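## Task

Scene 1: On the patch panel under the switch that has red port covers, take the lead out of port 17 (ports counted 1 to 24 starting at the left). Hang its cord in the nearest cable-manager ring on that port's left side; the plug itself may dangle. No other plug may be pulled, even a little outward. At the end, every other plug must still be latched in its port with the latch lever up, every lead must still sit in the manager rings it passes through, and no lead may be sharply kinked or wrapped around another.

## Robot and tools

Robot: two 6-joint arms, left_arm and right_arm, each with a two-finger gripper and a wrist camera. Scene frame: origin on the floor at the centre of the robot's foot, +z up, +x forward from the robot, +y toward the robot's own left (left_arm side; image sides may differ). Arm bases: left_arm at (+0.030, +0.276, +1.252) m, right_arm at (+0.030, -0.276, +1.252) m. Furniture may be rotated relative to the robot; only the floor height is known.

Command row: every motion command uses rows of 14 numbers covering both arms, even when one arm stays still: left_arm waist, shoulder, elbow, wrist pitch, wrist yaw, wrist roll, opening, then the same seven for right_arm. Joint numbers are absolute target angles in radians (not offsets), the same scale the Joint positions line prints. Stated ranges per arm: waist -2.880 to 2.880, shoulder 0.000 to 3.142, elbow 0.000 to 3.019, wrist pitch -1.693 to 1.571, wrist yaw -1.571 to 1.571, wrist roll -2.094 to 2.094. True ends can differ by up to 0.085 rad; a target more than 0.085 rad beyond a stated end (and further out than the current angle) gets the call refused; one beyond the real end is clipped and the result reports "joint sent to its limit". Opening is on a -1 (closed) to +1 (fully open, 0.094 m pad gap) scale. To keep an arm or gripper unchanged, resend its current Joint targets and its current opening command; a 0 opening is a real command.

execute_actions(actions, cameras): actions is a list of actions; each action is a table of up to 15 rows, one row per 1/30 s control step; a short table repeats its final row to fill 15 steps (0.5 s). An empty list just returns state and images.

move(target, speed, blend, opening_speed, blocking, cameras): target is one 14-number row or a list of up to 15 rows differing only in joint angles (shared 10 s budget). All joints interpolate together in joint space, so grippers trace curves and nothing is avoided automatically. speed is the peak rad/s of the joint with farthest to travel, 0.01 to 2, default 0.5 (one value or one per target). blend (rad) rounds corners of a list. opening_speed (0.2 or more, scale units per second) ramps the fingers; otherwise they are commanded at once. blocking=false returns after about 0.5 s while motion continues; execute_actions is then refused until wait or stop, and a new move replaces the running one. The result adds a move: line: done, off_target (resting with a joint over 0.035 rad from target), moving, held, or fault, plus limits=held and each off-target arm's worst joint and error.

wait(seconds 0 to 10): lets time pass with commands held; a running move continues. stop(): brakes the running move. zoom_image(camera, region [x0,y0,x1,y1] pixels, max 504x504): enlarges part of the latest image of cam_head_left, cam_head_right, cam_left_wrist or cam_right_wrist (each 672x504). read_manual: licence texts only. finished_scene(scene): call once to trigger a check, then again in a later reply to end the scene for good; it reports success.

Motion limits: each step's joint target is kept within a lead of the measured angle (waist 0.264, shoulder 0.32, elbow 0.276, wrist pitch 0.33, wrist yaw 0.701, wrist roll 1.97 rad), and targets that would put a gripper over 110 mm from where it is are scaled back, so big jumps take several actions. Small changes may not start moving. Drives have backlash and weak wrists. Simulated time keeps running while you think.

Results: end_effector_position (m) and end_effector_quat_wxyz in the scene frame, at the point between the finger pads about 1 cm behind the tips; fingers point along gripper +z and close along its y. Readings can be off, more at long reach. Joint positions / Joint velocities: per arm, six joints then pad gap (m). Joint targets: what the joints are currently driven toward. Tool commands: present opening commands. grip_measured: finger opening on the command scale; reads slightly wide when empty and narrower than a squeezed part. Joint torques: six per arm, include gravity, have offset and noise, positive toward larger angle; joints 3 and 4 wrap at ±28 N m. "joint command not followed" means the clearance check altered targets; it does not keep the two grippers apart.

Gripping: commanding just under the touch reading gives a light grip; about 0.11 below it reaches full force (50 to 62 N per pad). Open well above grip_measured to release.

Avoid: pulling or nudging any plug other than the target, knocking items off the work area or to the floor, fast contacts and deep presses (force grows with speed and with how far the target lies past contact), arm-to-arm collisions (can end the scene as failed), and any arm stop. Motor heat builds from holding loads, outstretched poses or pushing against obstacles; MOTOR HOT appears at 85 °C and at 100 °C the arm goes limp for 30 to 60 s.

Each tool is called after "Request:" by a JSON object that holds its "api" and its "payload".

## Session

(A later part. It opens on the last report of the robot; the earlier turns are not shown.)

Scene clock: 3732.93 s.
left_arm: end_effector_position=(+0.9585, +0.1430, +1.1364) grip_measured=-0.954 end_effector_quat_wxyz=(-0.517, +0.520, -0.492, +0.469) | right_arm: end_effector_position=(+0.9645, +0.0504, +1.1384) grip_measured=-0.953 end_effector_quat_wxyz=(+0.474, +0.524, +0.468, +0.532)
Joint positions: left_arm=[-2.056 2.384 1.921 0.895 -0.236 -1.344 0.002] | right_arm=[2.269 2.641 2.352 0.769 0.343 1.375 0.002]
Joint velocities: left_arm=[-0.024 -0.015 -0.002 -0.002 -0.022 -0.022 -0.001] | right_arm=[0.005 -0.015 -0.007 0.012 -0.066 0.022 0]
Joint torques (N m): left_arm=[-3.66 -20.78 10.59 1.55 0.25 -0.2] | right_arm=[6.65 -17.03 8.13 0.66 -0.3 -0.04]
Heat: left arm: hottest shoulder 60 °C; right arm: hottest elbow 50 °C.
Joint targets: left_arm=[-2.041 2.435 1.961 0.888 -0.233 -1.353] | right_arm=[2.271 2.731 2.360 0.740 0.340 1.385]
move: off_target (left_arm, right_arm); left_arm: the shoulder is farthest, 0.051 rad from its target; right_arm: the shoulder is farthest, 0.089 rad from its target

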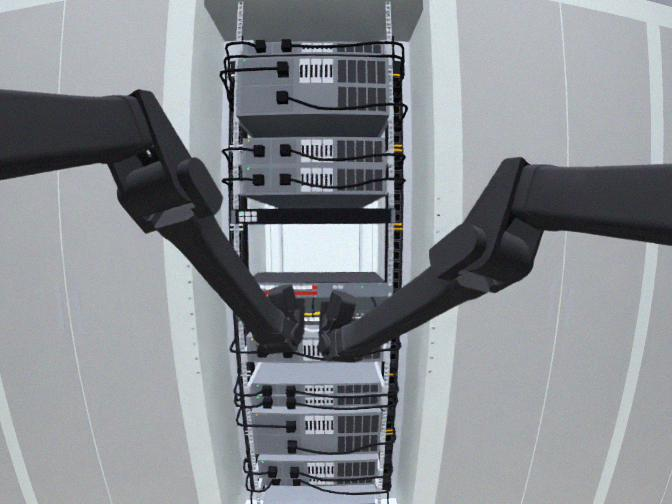

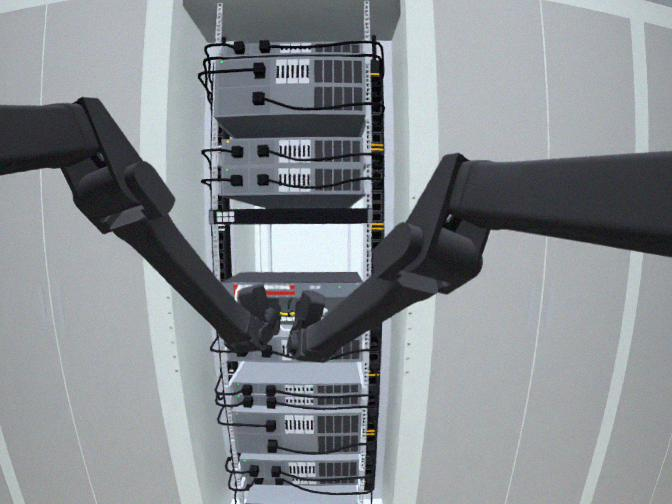

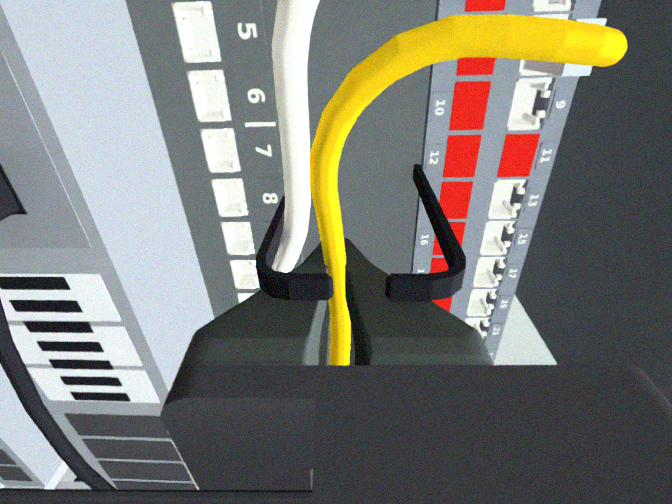

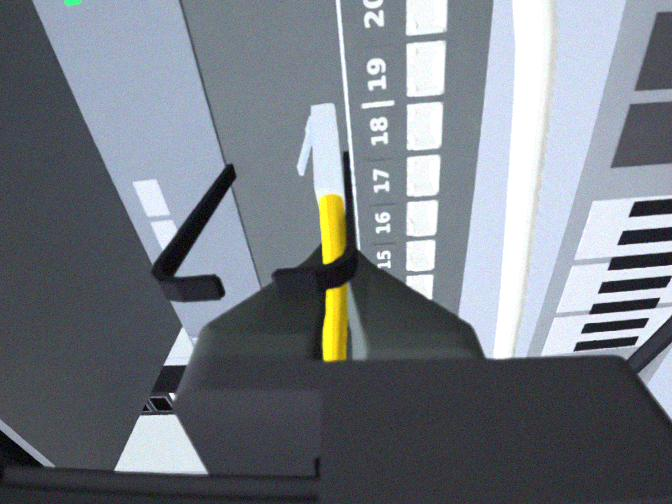

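Request:
{"api": "move", "payload": {"target": [-2.041,2.475,1.962,0.878,-0.233,-1.353,-1,2.27,2.73,2.36,0.735,0.34,1.385,-1], "speed": 0.2}}

Request:
{"api": "zoom_image", "payload": {"camera": "cam_left_wrist", "region": [200, 120, 480, 330]}}

Request:
{"api": "zoom_image", "payload": {"camera": "cam_head_left", "region": [300, 300, 324, 318]}}

Scene clock: 3740.70 s.
left_arm: end_effector_position=(+0.9607, +0.1423, +1.1347) grip_measured=-0.955 end_effector_quat_wxyz=(-0.521, +0.518, -0.489, +0.471) | right_arm: end_effector_position=(+0.9649, +0.0489, +1.1384) grip_measured=-0.953 end_effector_quat_wxyz=(+0.474, +0.524, +0.467, +0.532)
Joint positions: left_arm=[-2.056 2.399 1.94 0.903 -0.236 -1.341 0.002] | right_arm=[2.267 2.641 2.352 0.771 0.343 1.375 0.002]
Joint velocities: left_arm=[-0.005 -0.005 -0.007 -0.012 0.022 -0.007 0] | right_arm=[-0.005 -0.005 -0.012 -0.002 -0.051 0.007 0]
Joint torques (N m): left_arm=[-3.6 -18.9 9.06 1.09 0.27 -0.23] | right_arm=[6.53 -17.08 8.32 0.88 -0.31 -0.01]
Heat: left arm: hottest shoulder 60 °C; right arm: hottest elbow 49 °C.
Joint targets: left_arm=[-2.041 2.475 1.962 0.883 -0.233 -1.353] | right_arm=[2.269 2.730 2.360 0.737 0.340 1.385]
move: off_target (left_arm, right_arm); left_arm: the shoulder is farthest, 0.076 rad from its target; right_arm: the shoulder is farthest, 0.089 rad from its target

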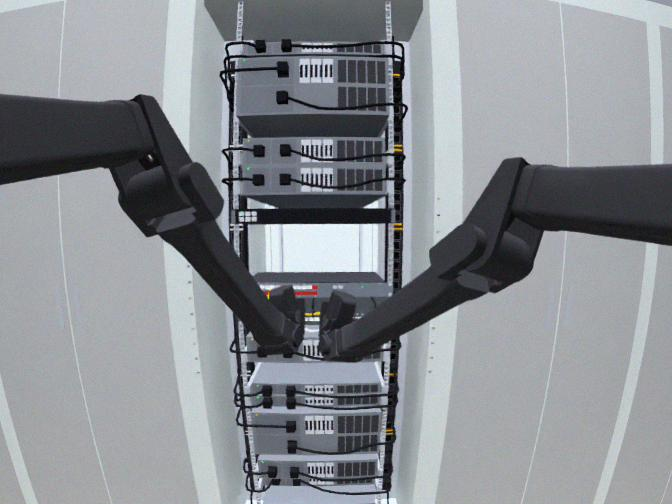

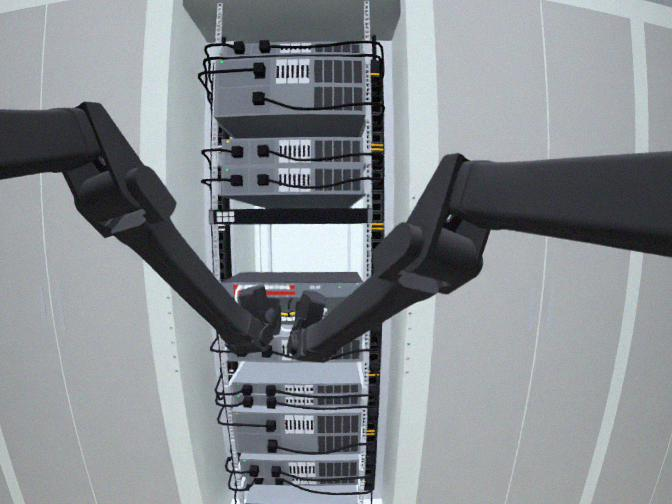

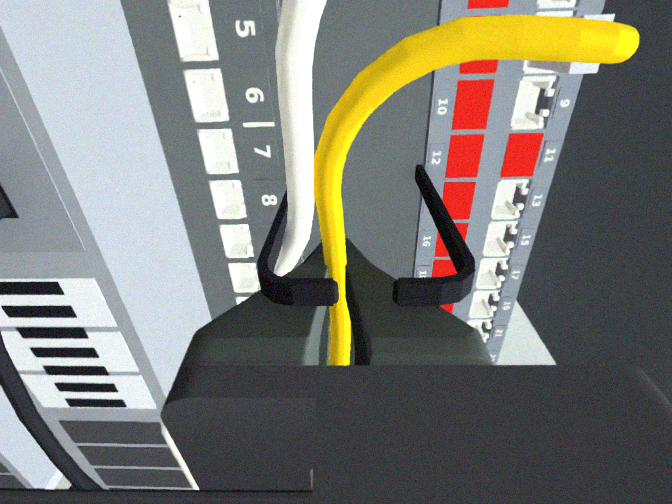

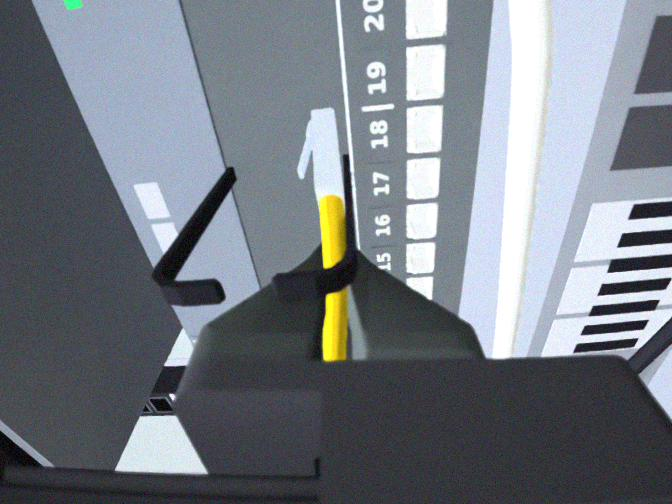

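Scaled by 1.800 from the camera's 672x504 image, which has a finer 960x720 frame.

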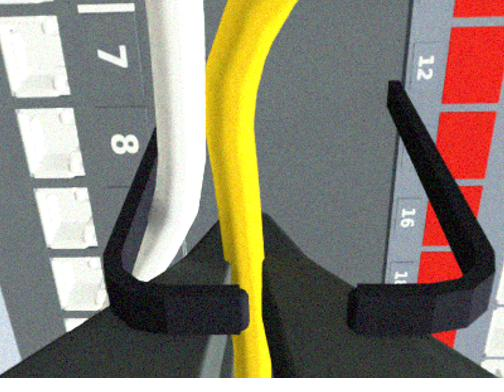

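Scaled by 21.000 from the camera's 672x504 image, which has a finer 960x720 frame.

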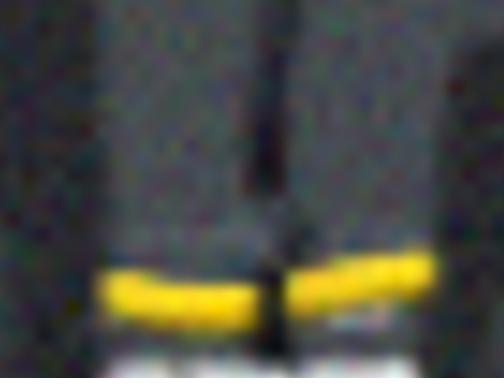

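Request:
{"api": "move", "payload": {"target": [-2.041,2.5,1.955,0.83,-0.233,-1.353,-1,2.27,2.75,2.355,0.70,0.34,1.385,-1], "speed": 0.2}}

Request:
{"api": "zoom_image", "payload": {"camera": "cam_left_wrist", "region": [200, 120, 480, 330]}}

Request:
{"api": "zoom_image", "payload": {"camera": "cam_head_left", "region": [300, 300, 324, 318]}}

Scene clock: 3750.37 s.
left_arm: end_effector_position=(+0.9610, +0.1415, +1.1324) grip_measured=-0.955 end_effector_quat_wxyz=(-0.522, +0.516, -0.491, +0.470) | right_arm: end_effector_position=(+0.9660, +0.0490, +1.1376) grip_measured=-0.953 end_effector_quat_wxyz=(+0.474, +0.525, +0.469, +0.529)
Joint positions: left_arm=[-2.056 2.405 1.947 0.903 -0.234 -1.335 0.002] | right_arm=[2.267 2.643 2.358 0.76 0.346 1.375 0.002]
Joint velocities: left_arm=[-0.015 0.005 0.007 -0.002 0.022 -0.037 -0.001] | right_arm=[-0.005 -0.005 -0.007 -0.007 -0.037 0.037 0.001]
Joint torques (N m): left_arm=[-4.07 -16.91 7.99 -0.64 0.25 -0.29] | right_arm=[6.77 -16.21 7.51 -0.34 -0.43 -0.01]
Heat: left arm: hottest shoulder 60 °C; right arm: hottest elbow 48 °C.
Joint targets: left_arm=[-2.041 2.500 1.955 0.837 -0.232 -1.353] | right_arm=[2.270 2.744 2.356 0.703 0.342 1.384]
move: off_target (left_arm, right_arm); left_arm: the shoulder is farthest, 0.095 rad from its target; right_arm: the shoulder is farthest, 0.107 rad from its target

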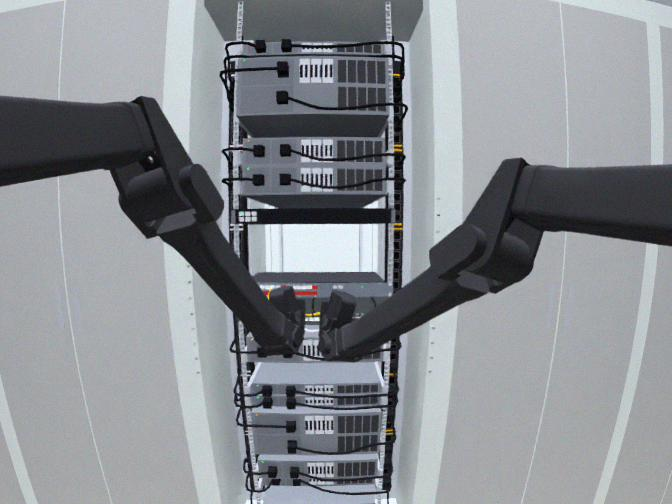

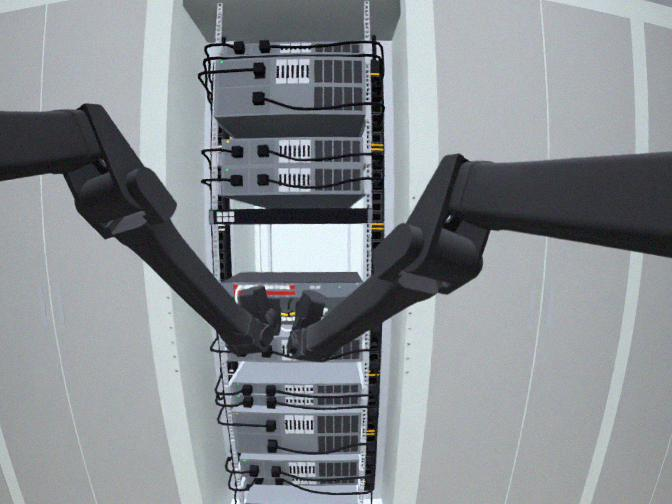

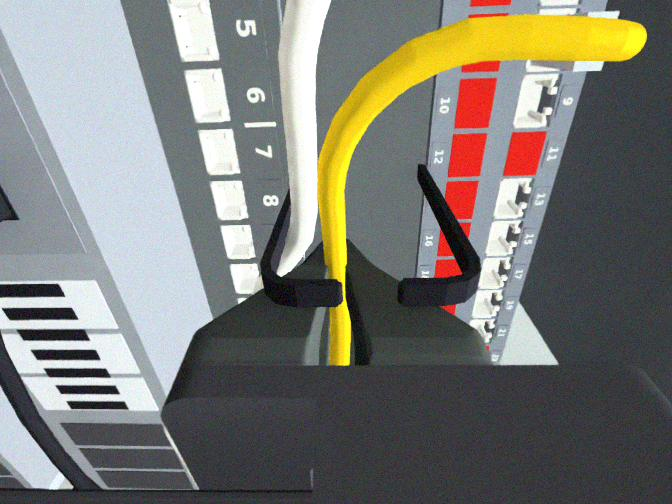

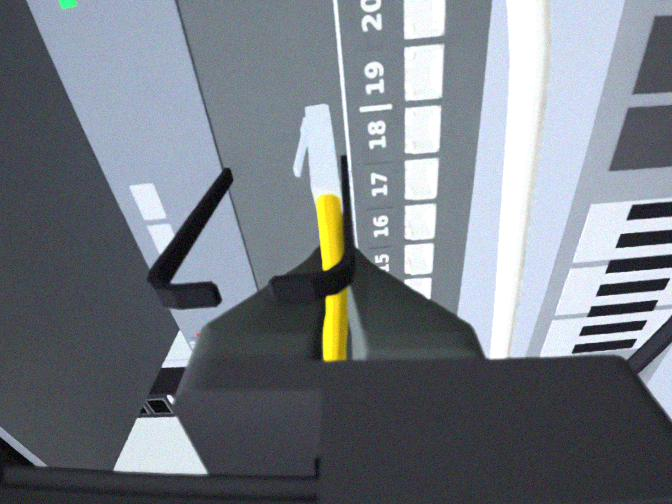

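Scaled by 1.800 from the camera's 672x504 image, which has a finer 960x720 frame.

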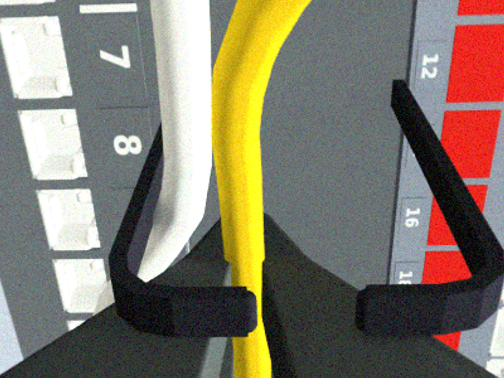

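Scaled by 21.000 from the camera's 672x504 image, which has a finer 960x720 frame.

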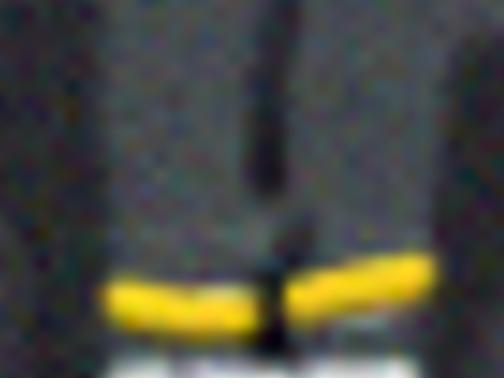

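Request:
{"api": "move", "payload": {"target": [-2.045,2.455,1.97,0.87,-0.233,-1.345,-0.72,2.27,2.74,2.357,0.71,0.34,1.385,-1], "opening_speed": 0.2}}

Request:
{"api": "zoom_image", "payload": {"camera": "cam_left_wrist", "region": [200, 120, 480, 330]}}

Request:
{"api": "zoom_image", "payload": {"camera": "cam_head_left", "region": [300, 300, 324, 318]}}

Scene clock: 3760.67 s.
left_arm: end_effector_position=(+0.9621, +0.1386, +1.1306) grip_measured=-0.724 end_effector_quat_wxyz=(-0.515, +0.515, -0.495, +0.474) | right_arm: end_effector_position=(+0.9660, +0.0500, +1.1372) grip_measured=-0.953 end_effector_quat_wxyz=(+0.472, +0.524, +0.471, +0.530)
Joint positions: left_arm=[-2.056 2.407 1.951 0.889 -0.221 -1.343 0.013] | right_arm=[2.267 2.643 2.358 0.757 0.342 1.375 0.002]
Joint velocities: left_arm=[-0.005 0.005 -0.012 0.017 0.007 -0.022 0.001] | right_arm=[0.005 -0.015 -0.002 0.007 0.037 -0.051 0]
Joint torques (N m): left_arm=[-4.01 -21.13 8.73 0.7 -0.06 -0.23] | right_arm=[6.59 -14.92 7.69 0.21 -0.22 0.02]
Heat: left arm: hottest shoulder 59 °C; right arm: hottest elbow 48 °C.
Joint targets: left_arm=[-2.045 2.455 1.969 0.858 -0.226 -1.354] | right_arm=[2.270 2.740 2.357 0.710 0.340 1.385]
move: off_target (left_arm, right_arm); left_arm: the shoulder is farthest, 0.048 rad from its target; right_arm: the shoulder is farthest, 0.097 rad from its target

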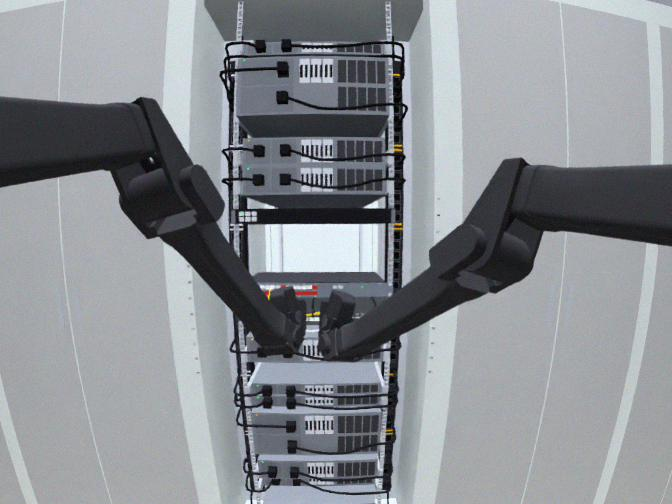

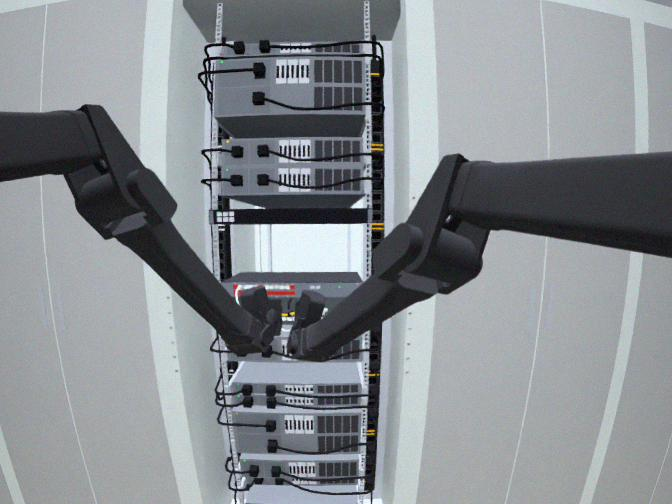

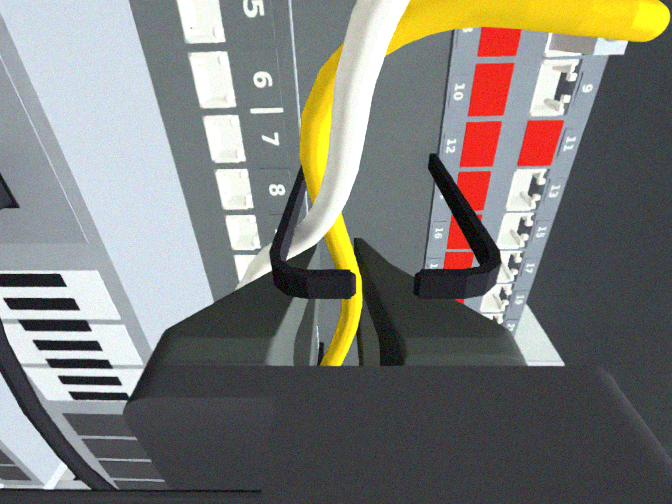

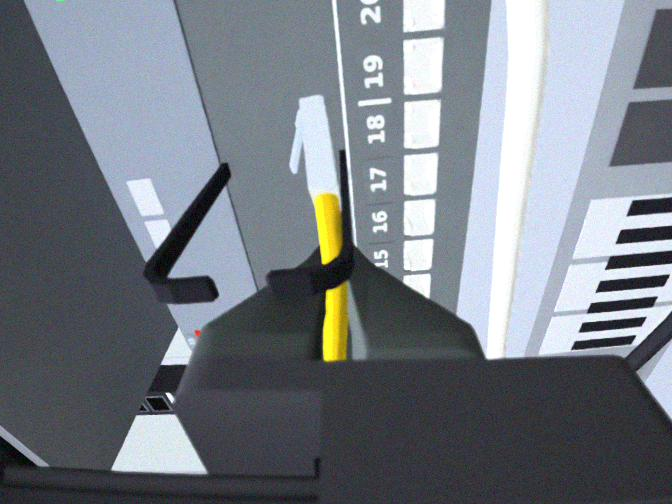

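Scaled by 1.800 from the camera's 672x504 image, which has a finer 960x720 frame.

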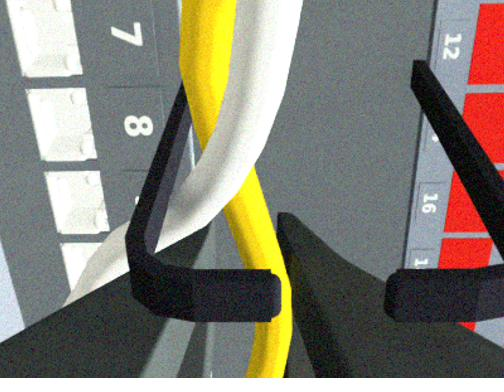

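Scaled by 21.000 from the camera's 672x504 image, which has a finer 960x720 frame.

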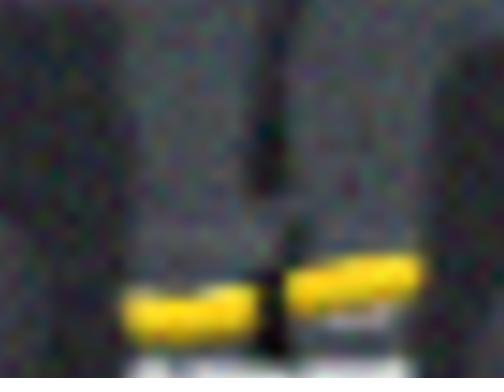

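Request:
{"api": "move", "payload": {"target": [-2.045,2.455,1.97,0.87,-0.233,-1.345,-0.5,2.27,2.74,2.357,0.71,0.34,1.385,-1], "opening_speed": 0.2}}

Request:
{"api": "zoom_image", "payload": {"camera": "cam_left_wrist", "region": [200, 120, 480, 330]}}

Scene clock: 3777.10 s.
left_arm: end_effector_position=(+0.9619, +0.1372, +1.1308) grip_measured=-0.505 end_effector_quat_wxyz=(-0.514, +0.515, -0.495, +0.475) | right_arm: end_effector_position=(+0.9660, +0.0503, +1.1369) grip_measured=-0.953 end_effector_quat_wxyz=(+0.472, +0.524, +0.471, +0.530)
Joint positions: left_arm=[-2.057 2.407 1.951 0.889 -0.221 -1.343 0.023] | right_arm=[2.267 2.643 2.358 0.755 0.34 1.375 0.002]
Joint velocities: left_arm=[-0.005 -0.005 -0.017 0.002 0.022 -0.022 0.001] | right_arm=[-0.005 -0.005 -0.012 0.007 -0.066 0.007 0.001]
Joint torques (N m): left_arm=[-3.43 -21.48 8.83 1.14 -0.32 -0.13] | right_arm=[6.12 -16.32 7.62 0.06 -0.2 -0.05]
Heat: left arm: hottest shoulder 57 °C; right arm: hottest elbow 47 °C.
Joint targets: left_arm=[-2.044 2.455 1.970 0.870 -0.232 -1.345] | right_arm=[2.270 2.740 2.357 0.708 0.339 1.385]
move: off_target (left_arm, right_arm); left_arm: the shoulder is farthest, 0.048 rad from its target; right_arm: the shoulder is farthest, 0.097 rad from its target

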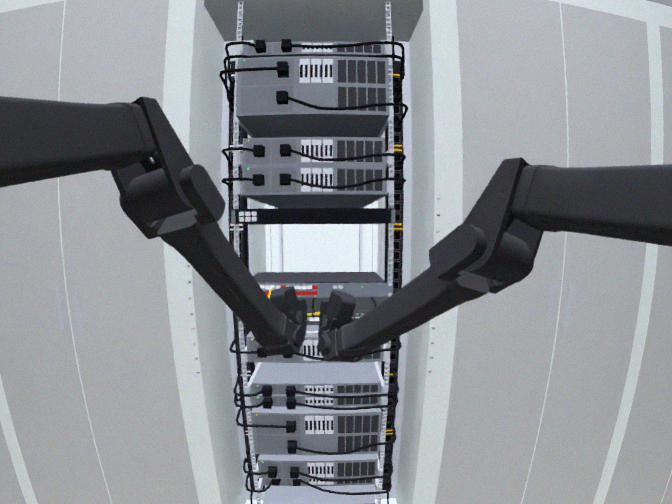

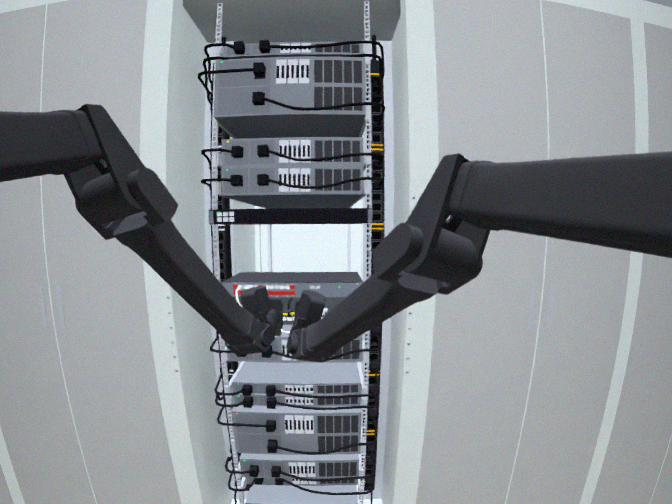

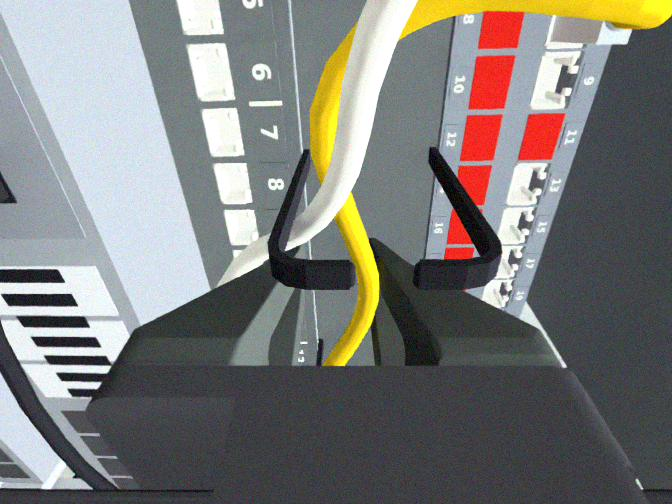

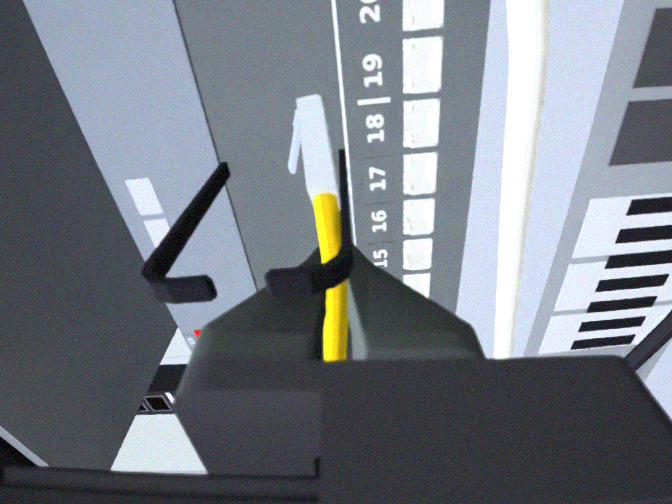

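Scaled by 1.800 from the camera's 672x504 image, which has a finer 960x720 frame.

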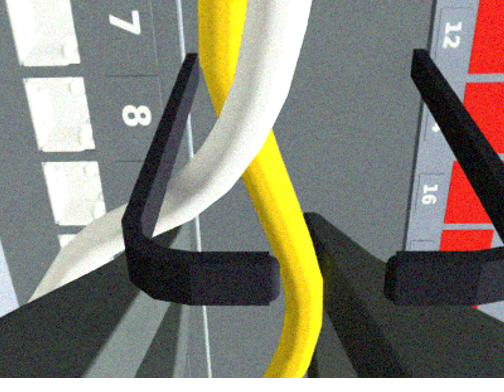

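Request:
{"api": "move", "payload": {"target": [-2.045,2.48,1.97,0.85,-0.233,-1.345,-0.5,2.24,2.74,2.357,0.71,0.31,1.385,-1], "speed": 0.1}}

Request:
{"api": "zoom_image", "payload": {"camera": "cam_left_wrist", "region": [200, 120, 480, 330]}}

Scene clock: 3794.20 s.
left_arm: end_effector_position=(+0.9599, +0.1346, +1.1236) grip_measured=-0.503 end_effector_quat_wxyz=(-0.512, +0.516, -0.499, +0.473) | right_arm: end_effector_position=(+0.9658, +0.0536, +1.1369) grip_measured=-0.953 end_effector_quat_wxyz=(+0.467, +0.516, +0.476, +0.538)
Joint positions: left_arm=[-2.059 2.416 1.953 0.888 -0.221 -1.343 0.023] | right_arm=[2.266 2.644 2.358 0.757 0.312 1.375 0.002]
Joint velocities: left_arm=[0.005 -0.005 0.007 0.007 -0.037 -0.007 0.001] | right_arm=[-0.015 -0.005 0.012 -0.002 0.007 -0.037 -0.001]
Joint torques (N m): left_arm=[-4.07 -20.31 8.72 0.5 -0.33 -0.12] | right_arm=[4.37 -15.74 7.71 0.16 -0.3 -0.04]
Heat: left arm: hottest shoulder 56 °C; right arm: hottest shoulder 46 °C.
Joint targets: left_arm=[-2.046 2.479 1.970 0.850 -0.233 -1.345] | right_arm=[2.240 2.740 2.357 0.712 0.310 1.385]
move: off_target (left_arm, right_arm); left_arm: the shoulder is farthest, 0.064 rad from its target; right_arm: the shoulder is farthest, 0.096 rad from its target

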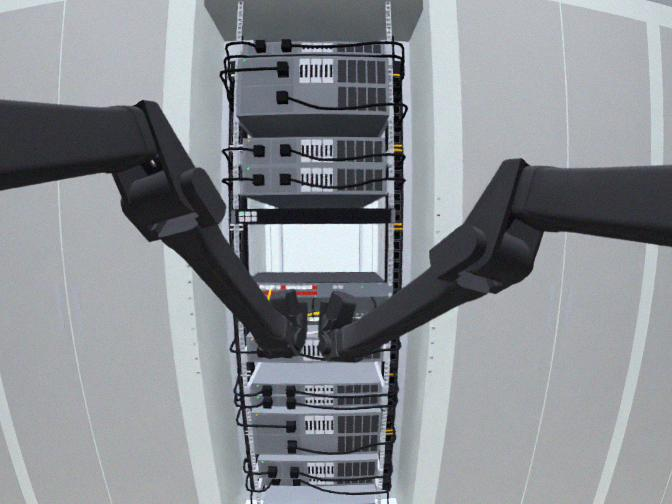

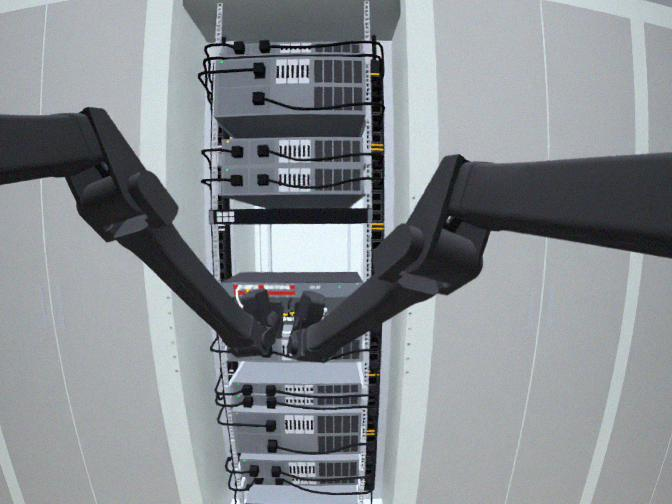

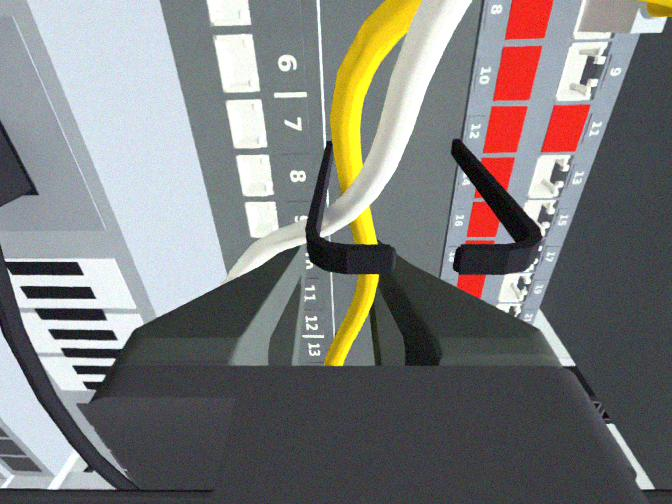

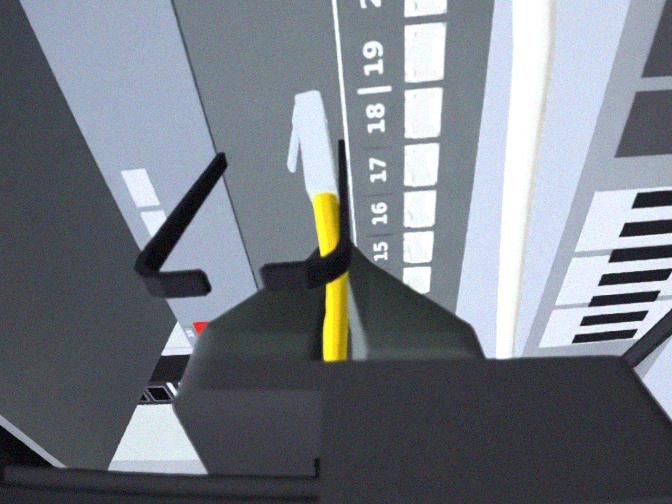

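Scaled by 1.800 from the camera's 672x504 image, which has a finer 960x720 frame.

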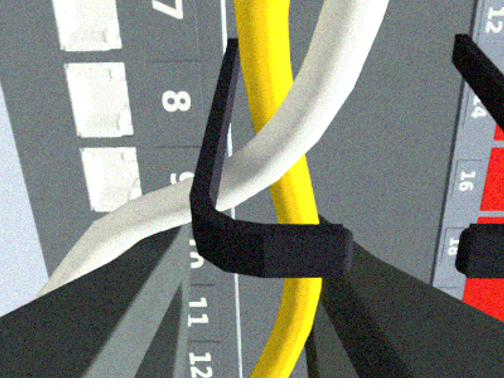

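Request:
{"api": "move", "payload": {"target": [-2.06,2.35,1.83,0.955,-0.231,-1.345,-0.5,2.24,2.74,2.357,0.71,0.31,1.385,-1], "speed": 0.15}}

Request:
{"api": "zoom_image", "payload": {"camera": "cam_left_wrist", "region": [200, 120, 480, 330]}}

Request:
{"api": "zoom_image", "payload": {"camera": "cam_head_left", "region": [300, 300, 324, 318]}}

Scene clock: 3805.77 s.
left_arm: end_effector_position=(+0.9394, +0.1334, +1.1288) grip_measured=-0.503 end_effector_quat_wxyz=(-0.508, +0.516, -0.501, +0.474) | right_arm: end_effector_position=(+0.9658, +0.0540, +1.1367) grip_measured=-0.953 end_effector_quat_wxyz=(+0.467, +0.515, +0.477, +0.538)
Joint positions: left_arm=[-2.065 2.365 1.845 0.938 -0.221 -1.343 0.023] | right_arm=[2.266 2.644 2.358 0.755 0.311 1.375 0.002]
Joint velocities: left_arm=[-0.015 0.005 -0.007 0.002 -0.007 -0.022 0] | right_arm=[-0.005 0.005 0.002 0.002 -0.051 0.037 -0.001]
Joint torques (N m): left_arm=[-4.48 -26.4 5.61 2.54 -0.26 -0.12] | right_arm=[3.9 -16.21 7.66 0.13 -0.22 -0.04]
Heat: left arm: hottest shoulder 57 °C; right arm: hottest elbow 46 °C.
Joint targets: left_arm=[-2.060 2.350 1.831 0.956 -0.231 -1.345] | right_arm=[2.240 2.740 2.357 0.708 0.310 1.385]
move: off_target (right_arm); right_arm: the shoulder is farthest, 0.096 rad from its target

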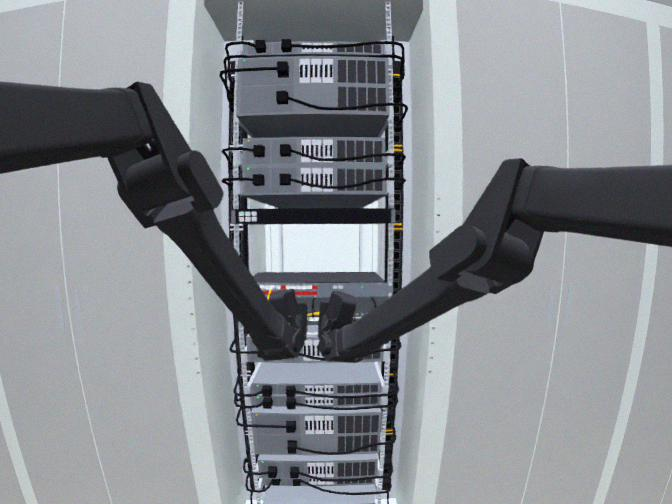

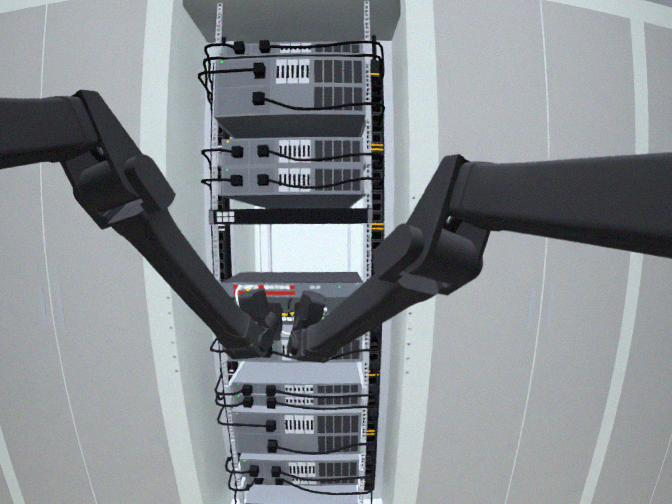

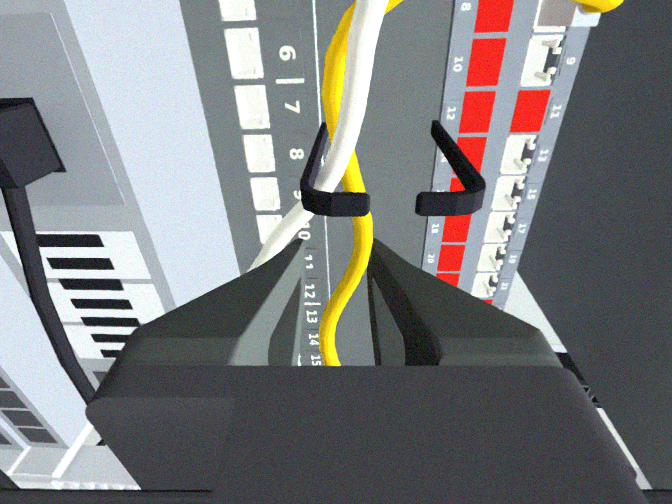

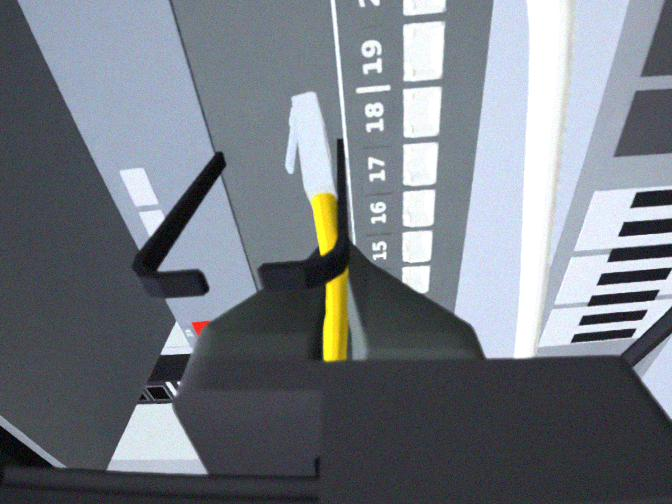

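Scaled by 1.800 from the camera's 672x504 image, which has a finer 960x720 frame.

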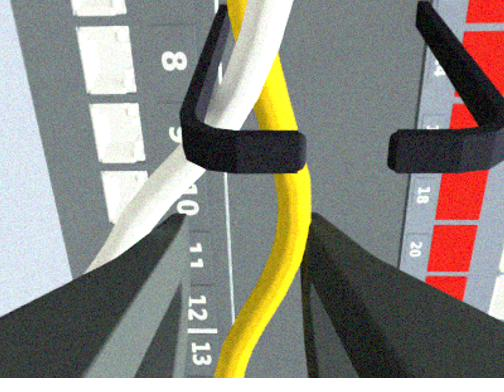

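Scaled by 21.000 from the camera's 672x504 image, which has a finer 960x720 frame.

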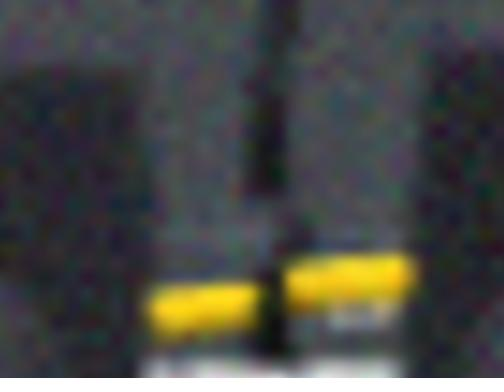

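Request:
{"api": "move", "payload": {"target": [[-2.05,2.28,1.66,1.1,-0.18,-1.345,-0.5,2.24,2.74,2.357,0.71,0.31,1.385,-1],[-2.006,2.099,1.27,1.206,0.23,0.2,-0.5,2.24,2.74,2.357,0.71,0.31,1.385,-1]], "speed": 0.4}}

Request:
{"api": "zoom_image", "payload": {"camera": "cam_left_wrist", "region": [100, 60, 436, 312]}}

Scene clock: 3817.27 s.
left_arm: end_effector_position=(+0.7932, +0.1146, +1.1413) grip_measured=-0.503 end_effector_quat_wxyz=(-0.677, -0.123, -0.713, +0.134) | right_arm: end_effector_position=(+0.9658, +0.0541, +1.1363) grip_measured=-0.953 end_effector_quat_wxyz=(+0.466, +0.515, +0.478, +0.537)
Joint positions: left_arm=[-2.025 2.131 1.275 1.176 0.22 0.185 0.023] | right_arm=[2.266 2.644 2.358 0.754 0.311 1.375 0.002]
Joint velocities: left_arm=[0.005 0.005 -0.002 0.002 0.037 -0.051 0] | right_arm=[0.005 -0.015 -0.012 -0.012 -0.051 0.007 0]
Joint torques (N m): left_arm=[-2.2 -23 3.84 2.97 0.3 -0.04] | right_arm=[4.37 -16.38 7.71 0.13 -0.18 -0.03]
Heat: left arm: hottest shoulder 58 °C; right arm: hottest elbow 46 °C.
Joint targets: left_arm=[-2.005 2.099 1.269 1.205 0.223 0.200] | right_arm=[2.240 2.740 2.357 0.708 0.310 1.385]
move: off_target (right_arm); right_arm: the shoulder is farthest, 0.096 rad from its target

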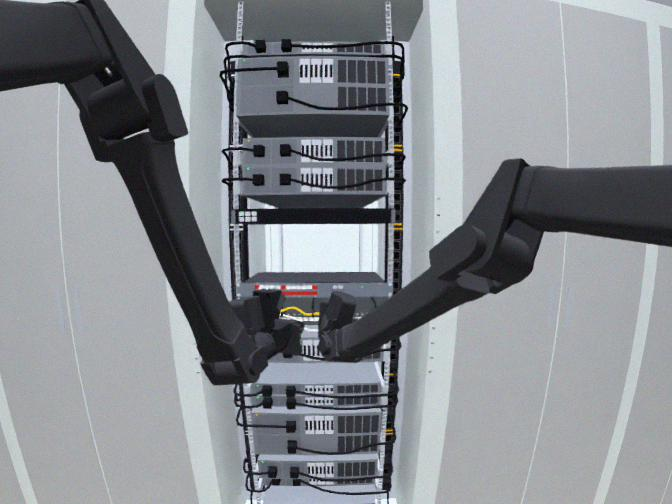

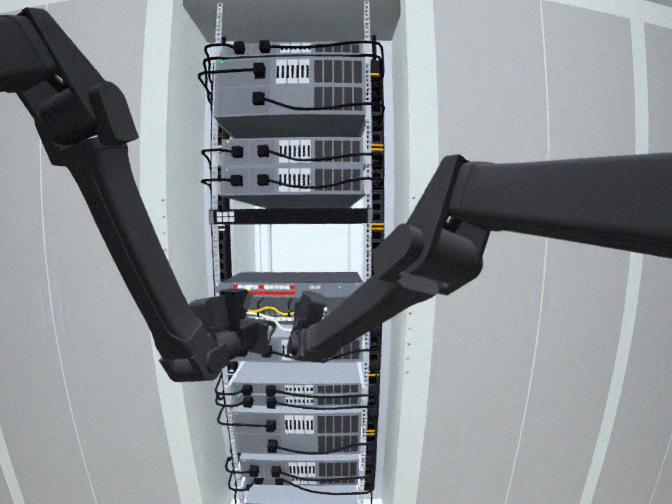

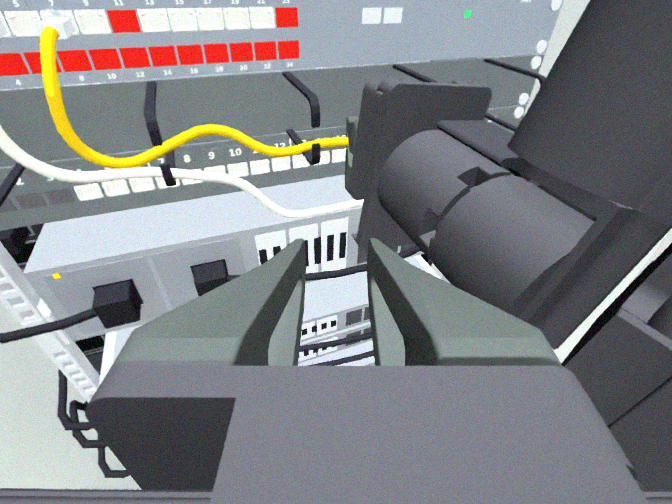

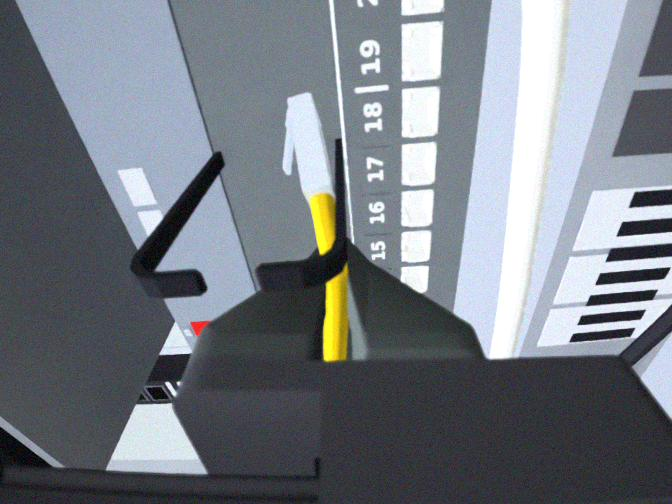

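Scaled by 1.500 from the camera's 672x504 image, which has a finer 960x720 frame.

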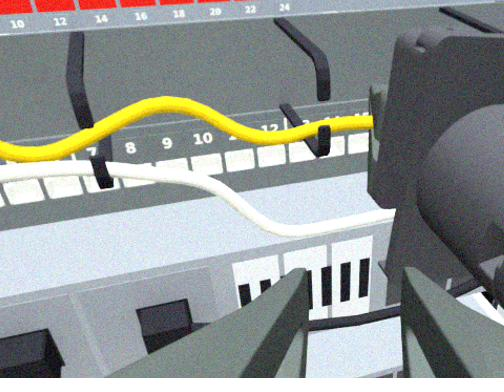

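Request:
{"api": "zoom_image", "payload": {"camera": "cam_left_wrist", "region": [110, 90, 230, 210]}}

Request:
{"api": "zoom_image", "payload": {"camera": "cam_left_wrist", "region": [270, 70, 390, 190]}}

Scaled by 4.200 from the camera's 672x504 image, which has a finer 960x720 frame.

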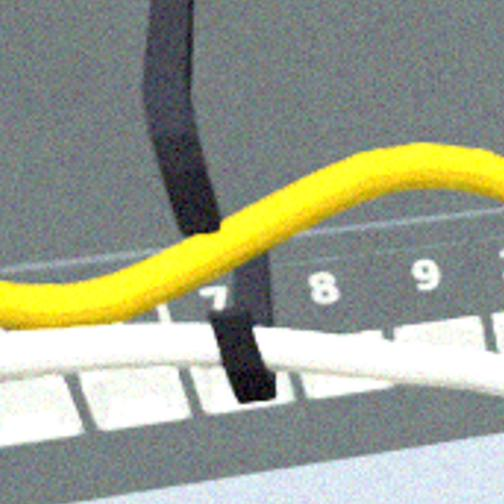

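Scaled by 4.200 from the camera's 672x504 image, which has a finer 960x720 frame.

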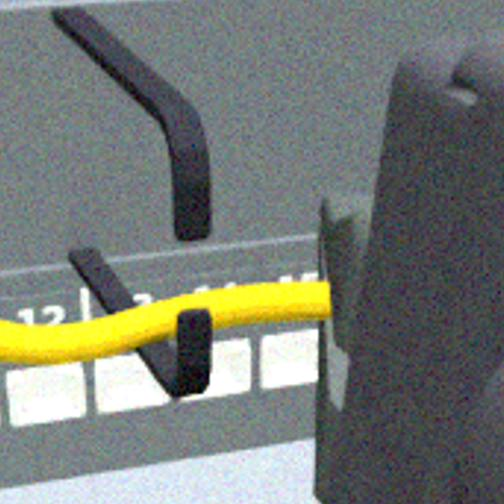

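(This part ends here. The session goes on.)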